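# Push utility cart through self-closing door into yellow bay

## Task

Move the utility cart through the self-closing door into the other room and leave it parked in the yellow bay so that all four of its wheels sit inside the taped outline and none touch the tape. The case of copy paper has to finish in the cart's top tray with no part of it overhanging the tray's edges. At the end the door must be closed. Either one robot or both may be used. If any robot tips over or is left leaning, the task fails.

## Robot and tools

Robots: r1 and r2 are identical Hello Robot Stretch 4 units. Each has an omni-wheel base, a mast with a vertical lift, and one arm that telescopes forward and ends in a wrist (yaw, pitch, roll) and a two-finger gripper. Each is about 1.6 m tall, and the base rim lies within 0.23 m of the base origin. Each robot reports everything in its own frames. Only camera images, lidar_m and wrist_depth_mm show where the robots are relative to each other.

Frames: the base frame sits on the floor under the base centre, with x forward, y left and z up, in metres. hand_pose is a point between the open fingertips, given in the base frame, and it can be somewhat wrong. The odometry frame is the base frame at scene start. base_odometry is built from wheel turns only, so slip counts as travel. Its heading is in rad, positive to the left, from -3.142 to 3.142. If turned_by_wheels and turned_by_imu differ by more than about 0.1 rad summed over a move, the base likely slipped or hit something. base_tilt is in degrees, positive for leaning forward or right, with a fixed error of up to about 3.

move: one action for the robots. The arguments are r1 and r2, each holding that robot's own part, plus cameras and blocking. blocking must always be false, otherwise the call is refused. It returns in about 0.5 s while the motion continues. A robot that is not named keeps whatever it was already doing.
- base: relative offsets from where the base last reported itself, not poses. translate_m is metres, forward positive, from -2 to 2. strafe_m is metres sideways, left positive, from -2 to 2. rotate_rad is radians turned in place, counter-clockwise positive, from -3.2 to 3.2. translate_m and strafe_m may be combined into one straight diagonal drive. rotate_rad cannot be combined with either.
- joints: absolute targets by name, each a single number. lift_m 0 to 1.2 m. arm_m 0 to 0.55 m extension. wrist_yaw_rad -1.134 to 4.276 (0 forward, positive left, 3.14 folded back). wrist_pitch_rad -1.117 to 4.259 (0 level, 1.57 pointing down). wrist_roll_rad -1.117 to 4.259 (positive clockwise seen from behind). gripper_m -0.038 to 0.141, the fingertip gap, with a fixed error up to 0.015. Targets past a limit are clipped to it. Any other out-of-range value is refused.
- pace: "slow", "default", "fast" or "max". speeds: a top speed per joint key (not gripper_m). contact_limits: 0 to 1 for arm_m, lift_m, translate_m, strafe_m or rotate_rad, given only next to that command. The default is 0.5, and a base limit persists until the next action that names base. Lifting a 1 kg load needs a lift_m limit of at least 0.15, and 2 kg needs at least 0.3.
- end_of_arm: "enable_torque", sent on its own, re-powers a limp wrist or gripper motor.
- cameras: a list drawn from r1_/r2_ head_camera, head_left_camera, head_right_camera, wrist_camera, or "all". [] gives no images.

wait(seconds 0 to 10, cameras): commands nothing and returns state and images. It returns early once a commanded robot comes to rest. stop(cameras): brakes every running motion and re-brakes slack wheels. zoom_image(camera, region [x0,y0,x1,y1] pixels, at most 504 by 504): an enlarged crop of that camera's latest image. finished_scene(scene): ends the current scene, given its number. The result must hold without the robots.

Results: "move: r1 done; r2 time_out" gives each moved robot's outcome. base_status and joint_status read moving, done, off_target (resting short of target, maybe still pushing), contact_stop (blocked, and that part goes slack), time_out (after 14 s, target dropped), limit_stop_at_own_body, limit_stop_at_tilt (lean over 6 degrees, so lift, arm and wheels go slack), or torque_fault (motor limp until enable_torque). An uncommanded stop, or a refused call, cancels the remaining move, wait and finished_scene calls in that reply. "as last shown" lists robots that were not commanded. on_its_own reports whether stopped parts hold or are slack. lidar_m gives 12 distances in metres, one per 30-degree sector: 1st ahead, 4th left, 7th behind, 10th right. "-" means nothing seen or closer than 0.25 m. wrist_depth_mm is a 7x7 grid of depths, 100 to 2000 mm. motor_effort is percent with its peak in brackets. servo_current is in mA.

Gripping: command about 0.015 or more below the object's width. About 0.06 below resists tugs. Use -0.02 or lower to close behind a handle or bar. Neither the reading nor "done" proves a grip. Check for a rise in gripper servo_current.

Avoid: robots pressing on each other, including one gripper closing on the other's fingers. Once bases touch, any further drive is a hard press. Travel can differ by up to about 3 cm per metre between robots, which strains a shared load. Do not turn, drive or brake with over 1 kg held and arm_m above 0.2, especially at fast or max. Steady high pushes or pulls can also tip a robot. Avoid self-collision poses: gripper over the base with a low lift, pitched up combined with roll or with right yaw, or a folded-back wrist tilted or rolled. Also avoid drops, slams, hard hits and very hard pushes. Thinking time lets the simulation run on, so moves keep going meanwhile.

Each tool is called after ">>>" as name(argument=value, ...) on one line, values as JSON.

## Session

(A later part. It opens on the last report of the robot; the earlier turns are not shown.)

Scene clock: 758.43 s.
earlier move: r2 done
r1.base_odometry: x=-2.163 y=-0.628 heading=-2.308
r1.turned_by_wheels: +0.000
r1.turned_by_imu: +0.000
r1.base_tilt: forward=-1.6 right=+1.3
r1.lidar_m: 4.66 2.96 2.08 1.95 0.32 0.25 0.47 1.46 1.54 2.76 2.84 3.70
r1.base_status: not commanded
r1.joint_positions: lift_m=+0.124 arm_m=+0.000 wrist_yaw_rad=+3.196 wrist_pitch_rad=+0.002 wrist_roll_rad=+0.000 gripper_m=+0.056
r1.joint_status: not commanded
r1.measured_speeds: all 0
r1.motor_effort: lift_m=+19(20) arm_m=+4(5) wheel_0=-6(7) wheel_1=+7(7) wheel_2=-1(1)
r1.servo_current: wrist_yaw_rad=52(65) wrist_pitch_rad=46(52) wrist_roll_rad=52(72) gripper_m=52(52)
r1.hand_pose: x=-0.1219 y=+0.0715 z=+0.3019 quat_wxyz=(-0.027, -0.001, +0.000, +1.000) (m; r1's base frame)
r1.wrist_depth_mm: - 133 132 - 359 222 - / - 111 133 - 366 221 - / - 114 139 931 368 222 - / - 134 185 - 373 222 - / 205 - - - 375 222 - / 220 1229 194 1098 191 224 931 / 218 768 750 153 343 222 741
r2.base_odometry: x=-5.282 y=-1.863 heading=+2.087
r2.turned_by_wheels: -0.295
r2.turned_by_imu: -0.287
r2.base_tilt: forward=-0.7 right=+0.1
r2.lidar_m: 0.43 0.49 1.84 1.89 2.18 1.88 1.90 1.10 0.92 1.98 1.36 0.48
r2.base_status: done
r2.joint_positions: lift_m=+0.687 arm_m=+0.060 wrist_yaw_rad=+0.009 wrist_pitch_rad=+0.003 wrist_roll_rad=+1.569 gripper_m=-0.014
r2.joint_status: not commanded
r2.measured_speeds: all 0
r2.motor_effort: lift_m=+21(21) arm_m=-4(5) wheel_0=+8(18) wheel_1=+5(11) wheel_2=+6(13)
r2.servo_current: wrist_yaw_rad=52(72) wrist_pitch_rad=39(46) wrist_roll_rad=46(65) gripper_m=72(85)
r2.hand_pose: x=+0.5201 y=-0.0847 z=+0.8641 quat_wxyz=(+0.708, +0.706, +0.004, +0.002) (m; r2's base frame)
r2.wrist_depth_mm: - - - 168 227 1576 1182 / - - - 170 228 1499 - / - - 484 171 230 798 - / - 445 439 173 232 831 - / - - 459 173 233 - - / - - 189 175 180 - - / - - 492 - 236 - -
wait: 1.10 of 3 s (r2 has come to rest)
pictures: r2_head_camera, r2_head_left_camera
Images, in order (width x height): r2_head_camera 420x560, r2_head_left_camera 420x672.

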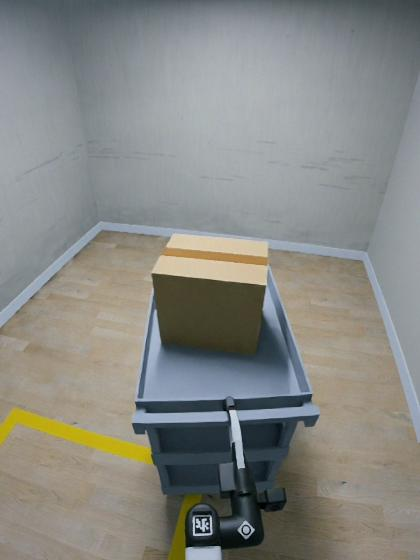

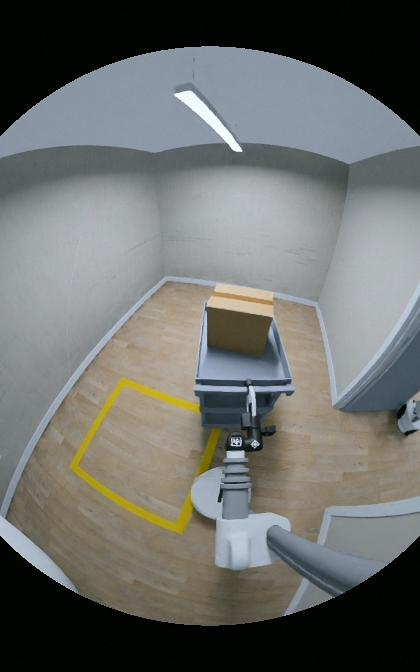

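>>> move(blocking=false, cameras=[], r2={"base":{"strafe_m":0.46,"translate_m":0.08},"pace":"slow"})

>>> wait(seconds=6, cameras=[])

>>> move(blocking=false, cameras=[], r2={"base":{"rotate_rad":-0.42},"pace":"slow"})

>>> wait(seconds=3, cameras=["r2_head_camera","r2_head_left_camera"])

Scene clock: 772.50 s.
move: r2 moving
r1: as last shown
r1.lidar_m: 4.66 2.94 2.07 1.96 0.30 0.25 0.47 1.44 1.53 2.77 2.84 3.69
r1.motor_effort: lift_m=+19(20) arm_m=+4(5) wheel_0=-5(6) wheel_1=+7(7) wheel_2=-1(1)
r1.servo_current: wrist_yaw_rad=39(65) wrist_pitch_rad=46(46) wrist_roll_rad=59(59) gripper_m=39(46)
r1.wrist_depth_mm: - 133 133 - 357 221 - / - 111 133 - 362 221 - / - 114 139 946 370 223 - / - 134 186 - 373 223 - / 205 - - - 375 223 - / 220 1182 194 1078 191 223 917 / 218 759 759 153 345 223 750
r2.base_odometry: x=-5.294 y=-1.867 heading=+2.087
r2.turned_by_wheels: +0.000
r2.turned_by_imu: +0.000
r2.base_tilt: forward=-0.6 right=+0.1
r2.lidar_m: 0.46 0.48 1.87 1.84 2.18 1.91 1.87 1.10 0.94 2.01 1.37 0.48
r2.base_status: translate_m moving; strafe_m moving
r2.joint_positions: lift_m=+0.687 arm_m=+0.060 wrist_yaw_rad=+0.003 wrist_pitch_rad=+0.003 wrist_roll_rad=+1.569 gripper_m=-0.014
r2.joint_status: not commanded
r2.measured_speeds: translate_m=+0.010 strafe_m=+0.050 rotate_rad=+0.000 lift_m=+0.000 arm_m=+0.000 wrist_yaw_rad=-0.008 wrist_pitch_rad=+0.000 wrist_roll_rad=+0.000
r2.motor_effort: lift_m=+21(21) arm_m=-4(4) wheel_0=-8(10) wheel_1=+8(10) wheel_2=-6(7)
r2.servo_current: wrist_yaw_rad=46(72) wrist_pitch_rad=39(46) wrist_roll_rad=46(52) gripper_m=78(85)
r2.hand_pose: x=+0.5196 y=-0.0866 z=+0.8641 quat_wxyz=(+0.708, +0.706, +0.002, +0.000) (m; r2's base frame)
r2.wrist_depth_mm: - - - 170 229 1618 1182 / - - - - 230 1618 - / - - 517 172 230 798 - / - 442 439 173 232 788 - / - - 462 174 234 - - / - - 189 174 181 - - / - - 492 - 235 - -
pictures: none
No camera images: "cameras" was empty.

Scene clock: 777.90 s.
earlier move: r2 done
r1.base_odometry: x=-2.163 y=-0.628 heading=-2.308
r1.turned_by_wheels: +0.000
r1.turned_by_imu: +0.000
r1.base_tilt: forward=-1.6 right=+1.3
r1.lidar_m: 4.65 2.94 2.07 1.96 0.28 0.25 0.46 1.45 1.56 2.76 2.85 3.70
r1.base_status: not commanded
r1.joint_positions: lift_m=+0.124 arm_m=+0.000 wrist_yaw_rad=+3.196 wrist_pitch_rad=+0.002 wrist_roll_rad=+0.000 gripper_m=+0.056
r1.joint_status: not commanded
r1.measured_speeds: all 0
r1.motor_effort: lift_m=+19(20) arm_m=+5(5) wheel_0=-7(7) wheel_1=+7(7) wheel_2=-1(1)
r1.servo_current: wrist_yaw_rad=65(72) wrist_pitch_rad=39(52) wrist_roll_rad=52(65) gripper_m=46(46)
r1.hand_pose: x=-0.1219 y=+0.0715 z=+0.3019 quat_wxyz=(-0.027, -0.001, +0.000, +1.000) (m; r1's base frame)
r1.wrist_depth_mm: - 133 132 - 357 221 - / - 111 133 - 364 222 - / - 114 138 946 368 223 - / - 134 185 - 373 222 - / 206 - - - 377 223 - / 219 1229 194 1078 191 224 917 / 219 759 741 153 345 222 741
r2.base_odometry: x=-5.721 y=-2.020 heading=+2.087
r2.turned_by_wheels: +0.000
r2.turned_by_imu: -0.001
r2.base_tilt: forward=-0.7 right=+0.1
r2.lidar_m: 0.50 1.64 1.42 1.41 1.63 1.84 1.85 1.61 1.38 1.46 1.72 0.42
r2.base_status: done
r2.joint_positions: lift_m=+0.687 arm_m=+0.060 wrist_yaw_rad=-0.010 wrist_pitch_rad=+0.003 wrist_roll_rad=+1.569 gripper_m=-0.014
r2.joint_status: not commanded
r2.measured_speeds: all 0
r2.motor_effort: lift_m=+21(21) arm_m=+4(4) wheel_0=-6(16) wheel_1=+3(10) wheel_2=-7(15)
r2.servo_current: wrist_yaw_rad=65(78) wrist_pitch_rad=39(52) wrist_roll_rad=46(59) gripper_m=72(85)
r2.hand_pose: x=+0.5184 y=-0.0904 z=+0.8641 quat_wxyz=(+0.708, +0.706, -0.003, -0.005) (m; r2's base frame)
r2.wrist_depth_mm: - 342 345 104 157 - - / - 375 377 111 170 - - / - 433 424 120 185 - - / - - 492 132 203 - - / - - - 148 223 1618 530 / - - 190 165 179 1661 492 / - - - - - - 1205
wait: 5.40 of 6 s (r2 has come to rest)
pictures: none
No camera images: "cameras" was empty.

Scene clock: 778.40 s.
move: r2 moving
r1: as last shown
r1.base_tilt: forward=-1.6 right=+1.2
r1.lidar_m: 4.65 2.96 2.07 1.94 0.30 0.25 0.47 1.47 1.54 2.76 2.84 3.70
r1.motor_effort: lift_m=+20(20) arm_m=+5(5) wheel_0=-6(6) wheel_1=+7(7) wheel_2=-1(1)
r1.servo_current: wrist_yaw_rad=52(65) wrist_pitch_rad=39(46) wrist_roll_rad=52(72) gripper_m=39(46)
r1.wrist_depth_mm: - 132 132 - 357 221 - / - 111 133 - 366 220 - / - 114 139 946 366 222 - / - 134 186 - 373 223 - / 206 - - - 377 223 - / 220 1205 195 1060 190 222 931 / 218 750 741 153 345 223 741
r2.base_odometry: x=-5.721 y=-2.020 heading=+1.963
r2.turned_by_wheels: -0.123
r2.turned_by_imu: -0.119
r2.base_tilt: forward=-0.7 right=+0.1
r2.lidar_m: 0.48 0.58 1.41 1.40 1.56 1.87 1.85 1.79 1.42 1.37 1.70 0.44
r2.base_status: rotate_rad moving
r2.joint_positions: lift_m=+0.687 arm_m=+0.060 wrist_yaw_rad=+0.010 wrist_pitch_rad=+0.003 wrist_roll_rad=+1.569 gripper_m=-0.014
r2.joint_status: not commanded
r2.measured_speeds: translate_m=+0.000 strafe_m=-0.003 rotate_rad=-0.486 lift_m=+0.000 arm_m=+0.000 wrist_yaw_rad=+0.000 wrist_pitch_rad=+0.000 wrist_roll_rad=+0.000
r2.motor_effort: lift_m=+21(21) arm_m=+5(5) wheel_0=+15(19) wheel_1=+10(11) wheel_2=+12(13)
r2.servo_current: wrist_yaw_rad=65(65) wrist_pitch_rad=39(39) wrist_roll_rad=46(52) gripper_m=78(85)
r2.hand_pose: x=+0.5201 y=-0.0846 z=+0.8641 quat_wxyz=(+0.708, +0.706, +0.004, +0.002) (m; r2's base frame)
r2.wrist_depth_mm: - 424 413 108 164 - - / - 370 373 118 176 - - / - 421 413 125 187 - - / - - 459 135 201 - - / - - 535 147 218 1756 - / - - 190 162 180 1661 512 / - - - - - 1983 1205
pictures: none
No camera images: "cameras" was empty.

Scene clock: 779.50 s.
earlier move: r2 done
r1.base_odometry: x=-2.163 y=-0.628 heading=-2.308
r1.turned_by_wheels: +0.000
r1.turned_by_imu: +0.000
r1.base_tilt: forward=-1.6 right=+1.3
r1.lidar_m: 4.67 2.96 2.07 1.97 0.30 0.25 0.48 1.42 1.55 2.75 2.83 3.69
r1.base_status: not commanded
r1.joint_positions: lift_m=+0.124 arm_m=+0.000 wrist_yaw_rad=+3.196 wrist_pitch_rad=+0.002 wrist_roll_rad=+0.000 gripper_m=+0.056
r1.joint_status: not commanded
r1.measured_speeds: all 0
r1.motor_effort: lift_m=+20(20) arm_m=+5(5) wheel_0=-6(7) wheel_1=+7(7) wheel_2=-1(1)
r1.servo_current: wrist_yaw_rad=65(72) wrist_pitch_rad=39(46) wrist_roll_rad=39(72) gripper_m=46(46)
r1.hand_pose: x=-0.1219 y=+0.0715 z=+0.3019 quat_wxyz=(-0.027, -0.001, +0.000, +1.000) (m; r1's base frame)
r1.wrist_depth_mm: - 133 132 - 359 222 - / - 111 133 - 364 221 - / - 114 139 946 370 222 - / - 134 186 - 373 223 - / 205 - - - 377 224 - / 219 1205 193 1078 191 224 917 / 217 750 750 153 345 223 741
r2.base_odometry: x=-5.721 y=-2.020 heading=+1.668
r2.turned_by_wheels: -0.295
r2.turned_by_imu: -0.286
r2.base_tilt: forward=-0.7 right=+0.0
r2.lidar_m: 0.45 0.47 1.54 1.41 1.43 1.79 1.85 1.85 1.53 1.35 1.73 0.50
r2.base_status: done
r2.joint_positions: lift_m=+0.687 arm_m=+0.060 wrist_yaw_rad=+0.010 wrist_pitch_rad=+0.003 wrist_roll_rad=+1.569 gripper_m=-0.014
r2.joint_status: not commanded
r2.measured_speeds: all 0
r2.motor_effort: lift_m=+21(21) arm_m=-3(5) wheel_0=+7(19) wheel_1=+5(11) wheel_2=+7(13)
r2.servo_current: wrist_yaw_rad=72(78) wrist_pitch_rad=39(46) wrist_roll_rad=39(65) gripper_m=72(85)
r2.hand_pose: x=+0.5201 y=-0.0846 z=+0.8641 quat_wxyz=(+0.708, +0.706, +0.004, +0.002) (m; r2's base frame)
r2.wrist_depth_mm: - - - 180 242 271 1138 / - - - 179 239 1756 1182 / - - - 177 237 788 - / - 442 439 177 236 - - / - - 449 176 235 831 - / - - 189 174 181 820 - / - - 477 - 232 - -
wait: 1.10 of 3 s (r2 has come to rest)
pictures: r2_head_camera, r2_head_left_camera
Images, in order (width x height): r2_head_camera 420x560, r2_head_left_camera 420x672.

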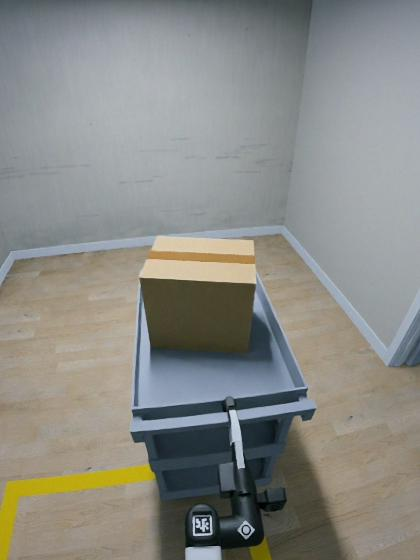

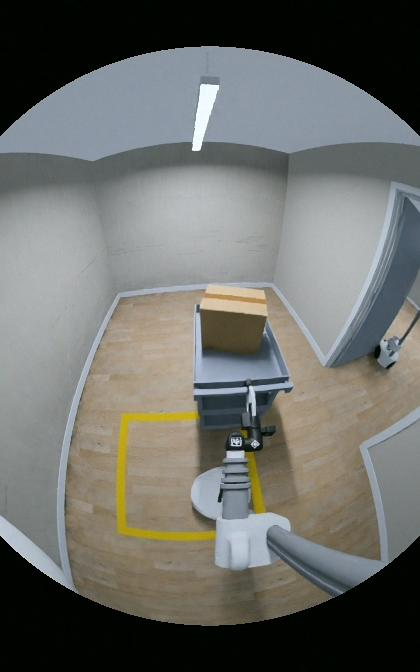

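>>> move(blocking=false, cameras=[], r2={"base":{"strafe_m":0.26},"pace":"slow"})

>>> wait(seconds=4, cameras=[])

>>> move(blocking=false, cameras=[], r2={"base":{"translate_m":-0.62,"strafe_m":0.2},"pace":"slow"})

>>> wait(seconds=9, cameras=["r2_head_camera","r2_head_left_camera","r2_head_right_camera"])

Scene clock: 796.57 s.
move: r2 moving
r1: as last shown
r1.lidar_m: 4.67 2.94 2.08 1.97 0.30 0.25 0.47 1.43 1.53 2.78 2.81 3.69
r1.motor_effort: lift_m=+20(20) arm_m=+5(5) wheel_0=-6(6) wheel_1=+7(7) wheel_2=-1(1)
r1.servo_current: wrist_yaw_rad=52(59) wrist_pitch_rad=39(46) wrist_roll_rad=46(65) gripper_m=46(46)
r1.wrist_depth_mm: - 133 132 - 359 221 - / - 111 133 - 366 221 - / - 114 138 931 368 222 - / - 134 185 - 373 223 - / 205 - - - 375 223 - / 220 1229 194 1098 191 223 917 / 218 759 750 153 343 222 741
r2.base_odometry: x=-5.735 y=-2.021 heading=+1.668
r2.turned_by_wheels: +0.000
r2.turned_by_imu: +0.000
r2.base_tilt: forward=-0.6 right=+0.0
r2.lidar_m: 0.45 0.47 1.51 1.38 1.40 1.77 1.83 1.86 1.56 1.38 1.76 0.47
r2.base_status: strafe_m moving
r2.joint_positions: lift_m=+0.687 arm_m=+0.060 wrist_yaw_rad=+0.003 wrist_pitch_rad=+0.003 wrist_roll_rad=+1.569 gripper_m=-0.014
r2.joint_status: not commanded
r2.measured_speeds: translate_m=+0.000 strafe_m=+0.055 rotate_rad=+0.000 lift_m=+0.000 arm_m=+0.000 wrist_yaw_rad=-0.016 wrist_pitch_rad=+0.000 wrist_roll_rad=+0.000
r2.motor_effort: lift_m=+21(21) arm_m=-4(4) wheel_0=-4(7) wheel_1=+8(11) wheel_2=+0(5)
r2.servo_current: wrist_yaw_rad=39(72) wrist_pitch_rad=46(46) wrist_roll_rad=39(65) gripper_m=78(85)
r2.hand_pose: x=+0.5196 y=-0.0865 z=+0.8641 quat_wxyz=(+0.708, +0.706, +0.002, +0.000) (m; r2's base frame)
r2.wrist_depth_mm: - - - 183 245 274 1138 / - - - 181 242 1708 1138 / - - - 180 239 788 - / - 442 439 178 237 - - / - - 449 176 235 831 - / - - 189 174 180 831 - / - - 473 - 231 - -
pictures: none
No camera images: "cameras" was empty.

Scene clock: 799.80 s.
earlier move: r2 done
r1.base_odometry: x=-2.163 y=-0.628 heading=-2.308
r1.turned_by_wheels: +0.000
r1.turned_by_imu: +0.000
r1.base_tilt: forward=-1.6 right=+1.3
r1.lidar_m: 4.65 2.97 2.07 1.94 0.28 0.25 0.47 1.45 1.54 2.76 2.84 3.71
r1.base_status: not commanded
r1.joint_positions: lift_m=+0.124 arm_m=+0.000 wrist_yaw_rad=+3.196 wrist_pitch_rad=+0.002 wrist_roll_rad=+0.000 gripper_m=+0.056
r1.joint_status: not commanded
r1.measured_speeds: all 0
r1.motor_effort: lift_m=+19(20) arm_m=+5(5) wheel_0=-6(7) wheel_1=+7(7) wheel_2=-1(1)
r1.servo_current: wrist_yaw_rad=59(65) wrist_pitch_rad=39(52) wrist_roll_rad=39(72) gripper_m=39(46)
r1.hand_pose: x=-0.1219 y=+0.0715 z=+0.3019 quat_wxyz=(-0.027, -0.001, +0.000, +1.000) (m; r1's base frame)
r1.wrist_depth_mm: - 133 133 - 357 221 - / - 111 133 - 366 221 - / - 114 138 931 368 222 - / - 134 186 - 373 223 - / 205 - - - 375 223 - / 220 1229 194 1078 191 224 917 / 219 759 750 153 343 222 741
r2.base_odometry: x=-5.980 y=-2.045 heading=+1.668
r2.turned_by_wheels: +0.000
r2.turned_by_imu: +0.000
r2.base_tilt: forward=-0.7 right=+0.1
r2.lidar_m: 0.47 0.53 1.27 1.14 1.14 1.46 1.87 1.89 1.78 1.62 1.94 0.46
r2.base_status: done
r2.joint_positions: lift_m=+0.687 arm_m=+0.060 wrist_yaw_rad=-0.009 wrist_pitch_rad=+0.003 wrist_roll_rad=+1.569 gripper_m=-0.014
r2.joint_status: not commanded
r2.measured_speeds: all 0
r2.motor_effort: lift_m=+21(21) arm_m=-3(4) wheel_0=-4(15) wheel_1=+5(11) wheel_2=-2(5)
r2.servo_current: wrist_yaw_rad=59(72) wrist_pitch_rad=46(46) wrist_roll_rad=46(65) gripper_m=78(85)
r2.hand_pose: x=+0.5185 y=-0.0901 z=+0.8641 quat_wxyz=(+0.708, +0.706, -0.002, -0.004) (m; r2's base frame)
r2.wrist_depth_mm: - - - 138 191 - - / - - 445 142 198 - - / - 418 413 147 205 - - / - - 445 155 214 - - / - - 480 161 223 - - / - - 189 167 182 1661 - / - - - - 242 1661 492
wait: 3.23 of 4 s (r2 has come to rest)
pictures: none
No camera images: "cameras" was empty.

Scene clock: 800.30 s.
move: r2 moving
r1: as last shown
r1.lidar_m: 4.64 2.95 2.09 1.95 0.27 0.25 0.48 1.44 1.54 2.76 2.82 3.70
r1.motor_effort: lift_m=+19(20) arm_m=+4(5) wheel_0=-6(7) wheel_1=+7(7) wheel_2=-1(1)
r1.servo_current: wrist_yaw_rad=59(59) wrist_pitch_rad=46(46) wrist_roll_rad=46(72) gripper_m=39(46)
r1.wrist_depth_mm: - 133 132 - 359 223 - / - 112 133 - 364 221 - / - 114 139 946 366 223 - / - 134 185 - 373 223 - / 206 - - - 377 224 - / 220 1205 195 1078 191 224 931 / 218 750 741 153 343 222 750
r2.base_odometry: x=-5.983 y=-2.058 heading=+1.668
r2.turned_by_wheels: +0.000
r2.turned_by_imu: +0.000
r2.base_tilt: forward=-0.6 right=+0.1
r2.lidar_m: 0.49 0.57 1.24 1.14 1.18 1.45 1.87 1.90 1.84 1.66 1.93 0.46
r2.base_status: translate_m moving; strafe_m moving
r2.joint_positions: lift_m=+0.687 arm_m=+0.060 wrist_yaw_rad=-0.003 wrist_pitch_rad=+0.003 wrist_roll_rad=+1.569 gripper_m=-0.014
r2.joint_status: not commanded
r2.measured_speeds: translate_m=-0.048 strafe_m=+0.015 rotate_rad=-0.001 lift_m=+0.000 arm_m=+0.000 wrist_yaw_rad=+0.019 wrist_pitch_rad=+0.000 wrist_roll_rad=+0.000
r2.motor_effort: lift_m=+21(21) arm_m=-3(4) wheel_0=-10(12) wheel_1=-4(5) wheel_2=+10(11)
r2.servo_current: wrist_yaw_rad=52(65) wrist_pitch_rad=46(46) wrist_roll_rad=46(52) gripper_m=72(85)
r2.hand_pose: x=+0.5190 y=-0.0884 z=+0.8641 quat_wxyz=(+0.708, +0.706, +0.000, -0.002) (m; r2's base frame)
r2.wrist_depth_mm: - - - 139 193 - - / - 484 415 145 201 - - / - 424 418 151 209 778 - / - - 452 158 218 - - / - - 488 164 228 - - / - - 190 173 181 1756 - / - - - - - - 492
pictures: none
No camera images: "cameras" was empty.

Scene clock: 807.53 s.
earlier move: r2 done
r1.base_odometry: x=-2.163 y=-0.628 heading=-2.308
r1.turned_by_wheels: +0.000
r1.turned_by_imu: +0.000
r1.base_tilt: forward=-1.6 right=+1.2
r1.lidar_m: 4.65 2.97 2.09 1.95 0.30 0.25 0.49 1.44 1.53 2.77 2.83 3.67
r1.base_status: not commanded
r1.joint_positions: lift_m=+0.124 arm_m=+0.000 wrist_yaw_rad=+3.196 wrist_pitch_rad=+0.002 wrist_roll_rad=+0.000 gripper_m=+0.056
r1.joint_status: not commanded
r1.measured_speeds: all 0
r1.motor_effort: lift_m=+19(20) arm_m=+5(5) wheel_0=-6(7) wheel_1=+7(7) wheel_2=-1(1)
r1.servo_current: wrist_yaw_rad=65(72) wrist_pitch_rad=46(52) wrist_roll_rad=46(72) gripper_m=39(52)
r1.hand_pose: x=-0.1219 y=+0.0715 z=+0.3019 quat_wxyz=(-0.027, -0.001, +0.000, +1.000) (m; r1's base frame)
r1.wrist_depth_mm: - 133 132 - 357 222 - / - 111 133 - 364 222 - / - 114 138 - 370 223 - / - 134 185 - 373 223 - / 205 - - - 375 224 - / 220 1205 194 1098 191 223 917 / 218 750 750 153 345 223 741
r2.base_odometry: x=-6.118 y=-2.682 heading=+1.669
r2.turned_by_wheels: +0.001
r2.turned_by_imu: +0.004
r2.base_tilt: forward=-0.7 right=+0.0
r2.lidar_m: 0.46 0.54 0.95 0.85 0.85 1.10 1.30 1.31 1.63 1.93 1.97 0.47
r2.base_status: done
r2.joint_positions: lift_m=+0.687 arm_m=+0.060 wrist_yaw_rad=+0.005 wrist_pitch_rad=+0.003 wrist_roll_rad=+1.569 gripper_m=-0.014
r2.joint_status: not commanded
r2.measured_speeds: all 0
r2.motor_effort: lift_m=+21(21) arm_m=-3(4) wheel_0=-1(14) wheel_1=-5(9) wheel_2=+10(16)
r2.servo_current: wrist_yaw_rad=52(65) wrist_pitch_rad=39(46) wrist_roll_rad=52(59) gripper_m=78(85)
r2.hand_pose: x=+0.5197 y=-0.0859 z=+0.8641 quat_wxyz=(+0.708, +0.706, +0.003, +0.001) (m; r2's base frame)
r2.wrist_depth_mm: - - - 138 191 - - / - 462 402 143 199 - - / - 421 418 149 208 - - / - - 452 156 218 - - / - - 496 165 229 - - / - - 188 174 180 1708 - / - - - - - 1863 492
wait: 7.23 of 9 s (r2 has come to rest)
pictures: r2_head_camera, r2_head_left_camera, r2_head_right_camera
Images, in order (width x height): r2_head_camera 420x560, r2_head_left_camera 420x672, r2_head_right_camera 420x672.

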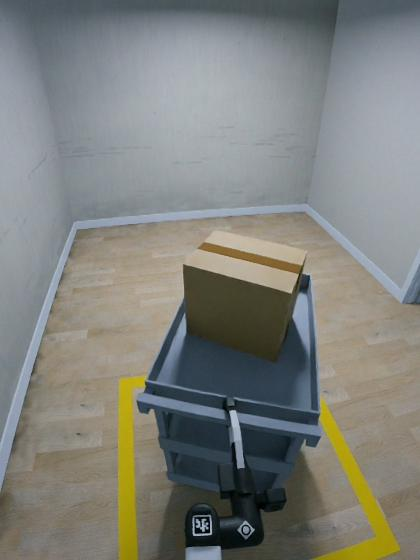

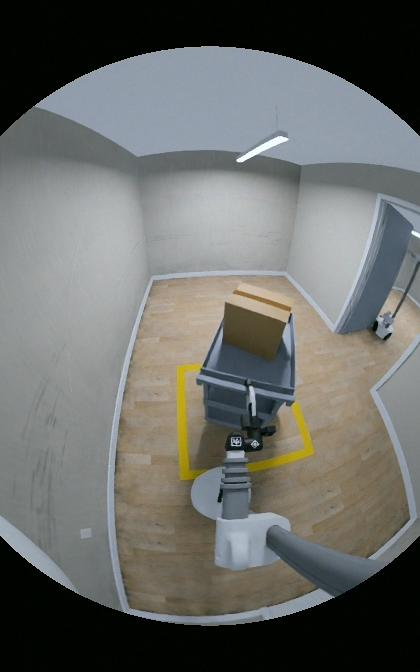

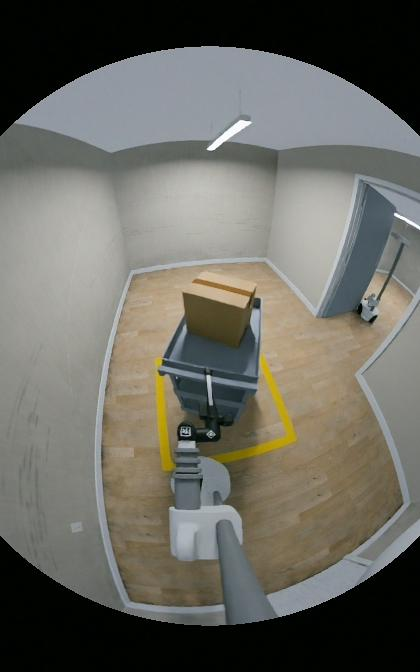

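>>> move(blocking=false, cameras=[], r2={"base":{"translate_m":-0.14,"strafe_m":0.03},"pace":"slow"})

>>> wait(seconds=4, cameras=[])

>>> move(blocking=false, cameras=[], r2={"joints":{"gripper_m":0.1}})

>>> wait(seconds=2, cameras=[])

>>> move(blocking=false, cameras=[], r2={"base":{"translate_m":-0.5}})

>>> wait(seconds=4, cameras=["r2_head_camera","r2_head_left_camera"])

>>> zoom_image(camera="r2_head_camera", region=[0, 140, 420, 560])

Scene clock: 826.27 s.
move: r2 moving
r1: as last shown
r1.lidar_m: 4.63 2.94 2.07 1.95 0.31 0.25 0.50 1.44 1.55 2.77 2.87 3.68
r1.motor_effort: lift_m=+20(20) arm_m=+5(5) wheel_0=-6(6) wheel_1=+7(7) wheel_2=-1(1)
r1.servo_current: wrist_yaw_rad=39(59) wrist_pitch_rad=46(46) wrist_roll_rad=52(65) gripper_m=46(46)
r1.wrist_depth_mm: - 132 133 - 362 221 - / - 112 133 - 364 221 - / - 114 138 - 370 223 - / - 134 186 - 373 222 - / 206 - - - 377 222 - / 220 1205 193 1098 191 224 917 / 218 750 750 153 345 222 750
r2.base_odometry: x=-6.120 y=-2.694 heading=+1.669
r2.turned_by_wheels: +0.001
r2.turned_by_imu: +0.001
r2.base_tilt: forward=-0.7 right=+0.1
r2.lidar_m: 0.47 0.52 0.98 0.82 0.86 1.10 1.30 1.30 1.63 1.93 1.97 0.47
r2.base_status: translate_m moving; strafe_m moving
r2.joint_positions: lift_m=+0.687 arm_m=+0.060 wrist_yaw_rad=+0.006 wrist_pitch_rad=+0.003 wrist_roll_rad=+1.569 gripper_m=-0.014
r2.joint_status: not commanded
r2.measured_speeds: translate_m=-0.048 strafe_m=+0.010 rotate_rad=+0.002 lift_m=+0.000 arm_m=+0.000 wrist_yaw_rad=+0.004 wrist_pitch_rad=+0.000 wrist_roll_rad=+0.000
r2.motor_effort: lift_m=+21(21) arm_m=-3(4) wheel_0=-3(5) wheel_1=-6(8) wheel_2=+16(16)
r2.servo_current: wrist_yaw_rad=46(59) wrist_pitch_rad=39(46) wrist_roll_rad=46(52) gripper_m=78(78)
r2.hand_pose: x=+0.5198 y=-0.0857 z=+0.8641 quat_wxyz=(+0.708, +0.706, +0.003, +0.001) (m; r2's base frame)
r2.wrist_depth_mm: - - - 138 190 - - / - 459 402 143 200 - - / - 421 418 150 208 - - / - - 452 158 219 - - / - - 496 165 229 - - / - - 189 174 176 1756 530 / - - - - - 1863 488
pictures: none
No camera images: "cameras" was empty.

Scene clock: 828.47 s.
earlier move: r2 done
r1.base_odometry: x=-2.163 y=-0.628 heading=-2.308
r1.turned_by_wheels: +0.000
r1.turned_by_imu: +0.000
r1.base_tilt: forward=-1.6 right=+1.3
r1.lidar_m: 4.66 2.96 2.07 1.95 0.29 0.25 0.48 1.44 1.54 2.75 2.85 3.68
r1.base_status: not commanded
r1.joint_positions: lift_m=+0.124 arm_m=+0.000 wrist_yaw_rad=+3.196 wrist_pitch_rad=+0.002 wrist_roll_rad=+0.000 gripper_m=+0.056
r1.joint_status: not commanded
r1.measured_speeds: all 0
r1.motor_effort: lift_m=+19(20) arm_m=+4(5) wheel_0=-6(7) wheel_1=+7(7) wheel_2=-1(1)
r1.servo_current: wrist_yaw_rad=39(65) wrist_pitch_rad=46(46) wrist_roll_rad=52(65) gripper_m=46(52)
r1.hand_pose: x=-0.1219 y=+0.0715 z=+0.3019 quat_wxyz=(-0.027, -0.001, +0.000, +1.000) (m; r1's base frame)
r1.wrist_depth_mm: - 133 132 - 357 221 - / - 111 133 - 364 222 - / - 114 138 - 366 222 - / - 134 186 - 373 222 - / 205 - - - 375 223 - / 219 1182 193 1078 191 224 904 / 219 759 759 154 343 223 750
r2.base_odometry: x=-6.135 y=-2.823 heading=+1.669
r2.turned_by_wheels: +0.000
r2.turned_by_imu: +0.001
r2.base_tilt: forward=-0.6 right=+0.0
r2.lidar_m: 0.48 0.54 0.89 0.80 0.83 1.06 1.19 1.20 1.46 1.99 1.99 0.46
r2.base_status: done
r2.joint_positions: lift_m=+0.687 arm_m=+0.060 wrist_yaw_rad=+0.006 wrist_pitch_rad=+0.003 wrist_roll_rad=+1.569 gripper_m=-0.014
r2.joint_status: not commanded
r2.measured_speeds: all 0
r2.motor_effort: lift_m=+21(21) arm_m=-4(4) wheel_0=+1(6) wheel_1=-4(8) wheel_2=+11(17)
r2.servo_current: wrist_yaw_rad=59(65) wrist_pitch_rad=39(46) wrist_roll_rad=46(65) gripper_m=72(85)
r2.hand_pose: x=+0.5198 y=-0.0856 z=+0.8641 quat_wxyz=(+0.708, +0.706, +0.003, +0.001) (m; r2's base frame)
r2.wrist_depth_mm: - - - 140 194 640 - / - - 433 145 202 - - / - 421 418 151 211 788 - / - - 452 158 219 - - / - - 488 165 230 - - / - - 189 174 179 1756 - / - - - - - 1863 480
wait: 2.20 of 4 s (r2 has come to rest)
pictures: none
No camera images: "cameras" was empty.

Scene clock: 828.97 s.
move: r2 moving
r1: as last shown
r1.lidar_m: 4.65 2.95 2.06 1.95 0.31 0.25 0.46 1.45 1.53 2.77 2.81 3.67
r1.servo_current: wrist_yaw_rad=65(72) wrist_pitch_rad=33(46) wrist_roll_rad=46(59) gripper_m=46(46)
r1.wrist_depth_mm: - 132 132 - 357 221 - / - 111 133 - 359 221 - / - 114 139 - 368 223 - / - 134 186 - 373 223 - / 206 - - - 377 223 - / 219 1205 194 1118 190 223 931 / 218 759 750 153 345 222 741
r2.base_odometry: x=-6.135 y=-2.824 heading=+1.669
r2.turned_by_wheels: +0.000
r2.turned_by_imu: +0.000
r2.base_tilt: forward=-0.7 right=+0.0
r2.lidar_m: 0.49 0.56 0.92 0.81 0.80 1.03 1.18 1.18 1.49 1.98 2.02 0.46
r2.base_status: not commanded
r2.joint_positions: lift_m=+0.687 arm_m=+0.060 wrist_yaw_rad=+0.006 wrist_pitch_rad=+0.003 wrist_roll_rad=+1.569 gripper_m=+0.009
r2.joint_status: gripper_m moving
r2.measured_speeds: all 0
r2.motor_effort: lift_m=+21(21) arm_m=-4(4) wheel_0=+2(2) wheel_1=-3(4) wheel_2=+8(12)
r2.servo_current: wrist_yaw_rad=46(59) wrist_pitch_rad=46(46) wrist_roll_rad=46(52) gripper_m=98(98)
r2.hand_pose: x=+0.5198 y=-0.0856 z=+0.8641 quat_wxyz=(+0.708, +0.706, +0.003, +0.001) (m; r2's base frame)
r2.wrist_depth_mm: - - - 142 196 723 - / - - 449 148 204 - - / - 424 418 153 212 788 - / - - 449 159 222 - - / - - 492 170 232 - - / - - 193 174 182 1756 - / - - - - - 1537 480
pictures: none
No camera images: "cameras" was empty.

Scene clock: 830.37 s.
earlier move: r2 done
r1.base_odometry: x=-2.163 y=-0.628 heading=-2.308
r1.turned_by_wheels: +0.000
r1.turned_by_imu: +0.000
r1.base_tilt: forward=-1.6 right=+1.3
r1.lidar_m: 4.65 2.96 2.06 1.94 0.30 0.25 0.49 1.42 1.53 2.77 2.84 3.66
r1.base_status: not commanded
r1.joint_positions: lift_m=+0.124 arm_m=+0.000 wrist_yaw_rad=+3.196 wrist_pitch_rad=+0.002 wrist_roll_rad=+0.000 gripper_m=+0.056
r1.joint_status: not commanded
r1.measured_speeds: all 0
r1.motor_effort: lift_m=+19(20) arm_m=+5(5) wheel_0=-6(7) wheel_1=+7(7) wheel_2=-1(1)
r1.servo_current: wrist_yaw_rad=65(72) wrist_pitch_rad=46(52) wrist_roll_rad=78(78) gripper_m=39(46)
r1.hand_pose: x=-0.1219 y=+0.0715 z=+0.3019 quat_wxyz=(-0.027, -0.001, +0.000, +1.000) (m; r1's base frame)
r1.wrist_depth_mm: - 133 133 - 357 222 - / - 111 133 - 364 221 - / - 114 138 - 370 223 - / - 134 186 - 375 222 - / 204 - - - 375 223 - / 220 1182 193 1060 191 223 917 / 218 759 750 153 345 222 741
r2.base_odometry: x=-6.135 y=-2.824 heading=+1.669
r2.turned_by_wheels: +0.000
r2.turned_by_imu: +0.000
r2.base_tilt: forward=-0.7 right=+0.1
r2.lidar_m: 0.48 0.55 0.91 0.79 0.82 1.00 1.18 1.18 1.49 1.99 2.02 0.48
r2.base_status: not commanded
r2.joint_positions: lift_m=+0.687 arm_m=+0.060 wrist_yaw_rad=+0.003 wrist_pitch_rad=+0.003 wrist_roll_rad=+1.569 gripper_m=+0.100
r2.joint_status: all done
r2.measured_speeds: all 0
r2.motor_effort: lift_m=+21(21) arm_m=-4(4) wheel_0=+2(3) wheel_1=-2(4) wheel_2=+5(12)
r2.servo_current: wrist_yaw_rad=52(59) wrist_pitch_rad=46(46) wrist_roll_rad=46(59) gripper_m=46(124)
r2.hand_pose: x=+0.5195 y=-0.0866 z=+0.8641 quat_wxyz=(+0.708, +0.706, +0.002, +0.000) (m; r2's base frame)
r2.wrist_depth_mm: - - - 153 207 1430 - / - - 525 158 214 778 - / - 430 424 165 224 - - / - 473 455 170 232 842 - / - - 488 181 240 - - / - - 195 186 193 - - / - - - - - 1921 496
wait: 1.40 of 2 s (r2 has come to rest)
pictures: none
No camera images: "cameras" was empty.

Scene clock: 830.87 s.
move: r2 moving
r1: as last shown
r1.lidar_m: 4.66 2.95 2.06 1.96 0.31 0.25 0.51 1.41 1.51 2.78 2.85 3.69
r1.motor_effort: lift_m=+20(20) arm_m=+5(5) wheel_0=-6(6) wheel_1=+7(7) wheel_2=-1(1)
r1.servo_current: wrist_yaw_rad=52(52) wrist_pitch_rad=46(46) wrist_roll_rad=59(65) gripper_m=46(46)
r1.wrist_depth_mm: - 133 132 - 359 221 - / - 112 133 - 364 221 - / - 114 138 - 368 223 - / - 134 186 - 373 223 - / 205 - - - 375 223 - / 219 1205 194 1118 191 224 931 / 218 759 750 153 343 223 741
r2.base_odometry: x=-6.132 y=-2.855 heading=+1.669
r2.turned_by_wheels: +0.000
r2.turned_by_imu: +0.000
r2.base_tilt: forward=-0.7 right=+0.1
r2.lidar_m: 0.52 0.62 0.89 0.81 0.79 1.01 1.17 1.15 1.44 1.98 2.01 0.50
r2.base_status: translate_m moving
r2.joint_positions: lift_m=+0.687 arm_m=+0.060 wrist_yaw_rad=+0.003 wrist_pitch_rad=+0.003 wrist_roll_rad=+1.569 gripper_m=+0.100
r2.joint_status: not commanded
r2.measured_speeds: translate_m=-0.122 strafe_m=+0.000 rotate_rad=+0.006 lift_m=+0.000 arm_m=+0.000 wrist_yaw_rad=+0.000 wrist_pitch_rad=+0.000 wrist_roll_rad=+0.000
r2.motor_effort: lift_m=+21(21) arm_m=-4(4) wheel_0=-4(10) wheel_1=-8(8) wheel_2=+12(12)
r2.servo_current: wrist_yaw_rad=39(65) wrist_pitch_rad=39(46) wrist_roll_rad=52(59) gripper_m=52(52)
r2.hand_pose: x=+0.5195 y=-0.0866 z=+0.8641 quat_wxyz=(+0.708, +0.706, +0.002, +0.000) (m; r2's base frame)
r2.wrist_depth_mm: - - - 176 230 1576 - / - - 574 183 240 798 - / - 462 452 192 250 842 - / - - 492 255 259 866 - / - - 521 271 268 - - / - - 195 216 194 - - / - - - - - 1863 500
pictures: none
No camera images: "cameras" was empty.

Scene clock: 833.53 s.
earlier move: r2 done
r1.base_odometry: x=-2.163 y=-0.628 heading=-2.308
r1.turned_by_wheels: +0.000
r1.turned_by_imu: +0.000
r1.base_tilt: forward=-1.6 right=+1.3
r1.lidar_m: 4.67 2.94 2.07 1.96 0.30 0.25 0.48 1.42 1.54 2.77 2.83 3.68
r1.base_status: not commanded
r1.joint_positions: lift_m=+0.124 arm_m=+0.000 wrist_yaw_rad=+3.196 wrist_pitch_rad=+0.002 wrist_roll_rad=+0.000 gripper_m=+0.056
r1.joint_status: not commanded
r1.measured_speeds: all 0
r1.motor_effort: lift_m=+20(20) arm_m=+5(5) wheel_0=-6(7) wheel_1=+7(7) wheel_2=-1(1)
r1.servo_current: wrist_yaw_rad=59(65) wrist_pitch_rad=39(52) wrist_roll_rad=52(65) gripper_m=39(46)
r1.hand_pose: x=-0.1219 y=+0.0715 z=+0.3019 quat_wxyz=(-0.027, -0.001, +0.000, +1.000) (m; r1's base frame)
r1.wrist_depth_mm: - 133 132 - 359 221 - / - 112 133 - 362 222 - / - 114 139 - 366 222 - / - 134 186 - 375 224 - / 205 - - - 375 224 - / 220 1205 194 1078 191 223 931 / 220 759 768 153 343 222 750
r2.base_odometry: x=-6.086 y=-3.321 heading=+1.669
r2.turned_by_wheels: +0.000
r2.turned_by_imu: +0.000
r2.base_tilt: forward=-0.6 right=+0.1
r2.lidar_m: 0.94 1.26 0.79 0.71 0.76 0.76 0.70 0.71 0.83 1.84 2.10 0.95
r2.base_status: done
r2.joint_positions: lift_m=+0.687 arm_m=+0.060 wrist_yaw_rad=+0.003 wrist_pitch_rad=+0.003 wrist_roll_rad=+1.569 gripper_m=+0.100
r2.joint_status: not commanded
r2.measured_speeds: all 0
r2.motor_effort: lift_m=+21(21) arm_m=-3(4) wheel_0=-2(10) wheel_1=-2(9) wheel_2=+4(14)
r2.servo_current: wrist_yaw_rad=46(65) wrist_pitch_rad=39(46) wrist_roll_rad=39(65) gripper_m=59(59)
r2.hand_pose: x=+0.5195 y=-0.0866 z=+0.8641 quat_wxyz=(+0.708, +0.706, +0.002, +0.000) (m; r2's base frame)
r2.wrist_depth_mm: - - - - - 1661 1205 / - - - - - 1708 1182 / - - - 904 - 699 - / - - - 917 - 741 - / - - - 991 - 759 - / - - 193 768 194 1430 - / - - - - - 1921 1182
wait: 2.67 of 4 s (r2 has come to rest)
pictures: r2_head_camera, r2_head_left_camera
Images, in order (width x height): r2_head_camera 420x560, r2_head_left_camera 420x672.

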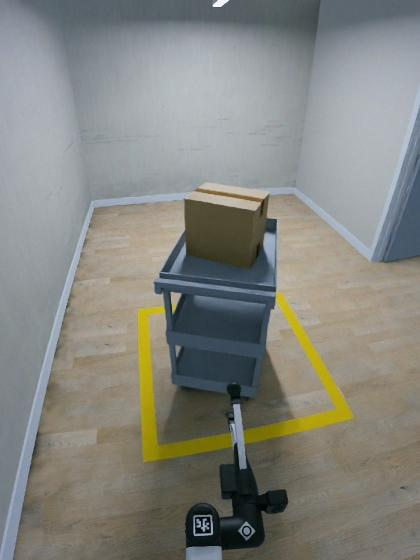

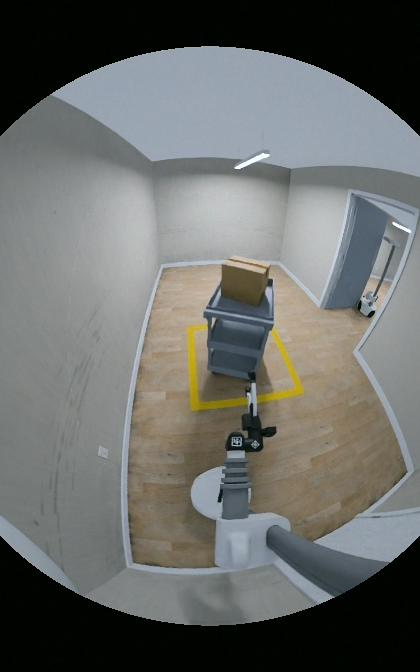

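Scaled by 1.200 from the camera's 420x560 image, which has a finer 1200x1600 frame.

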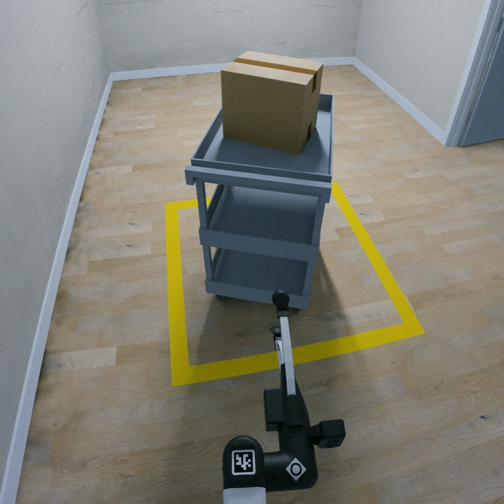

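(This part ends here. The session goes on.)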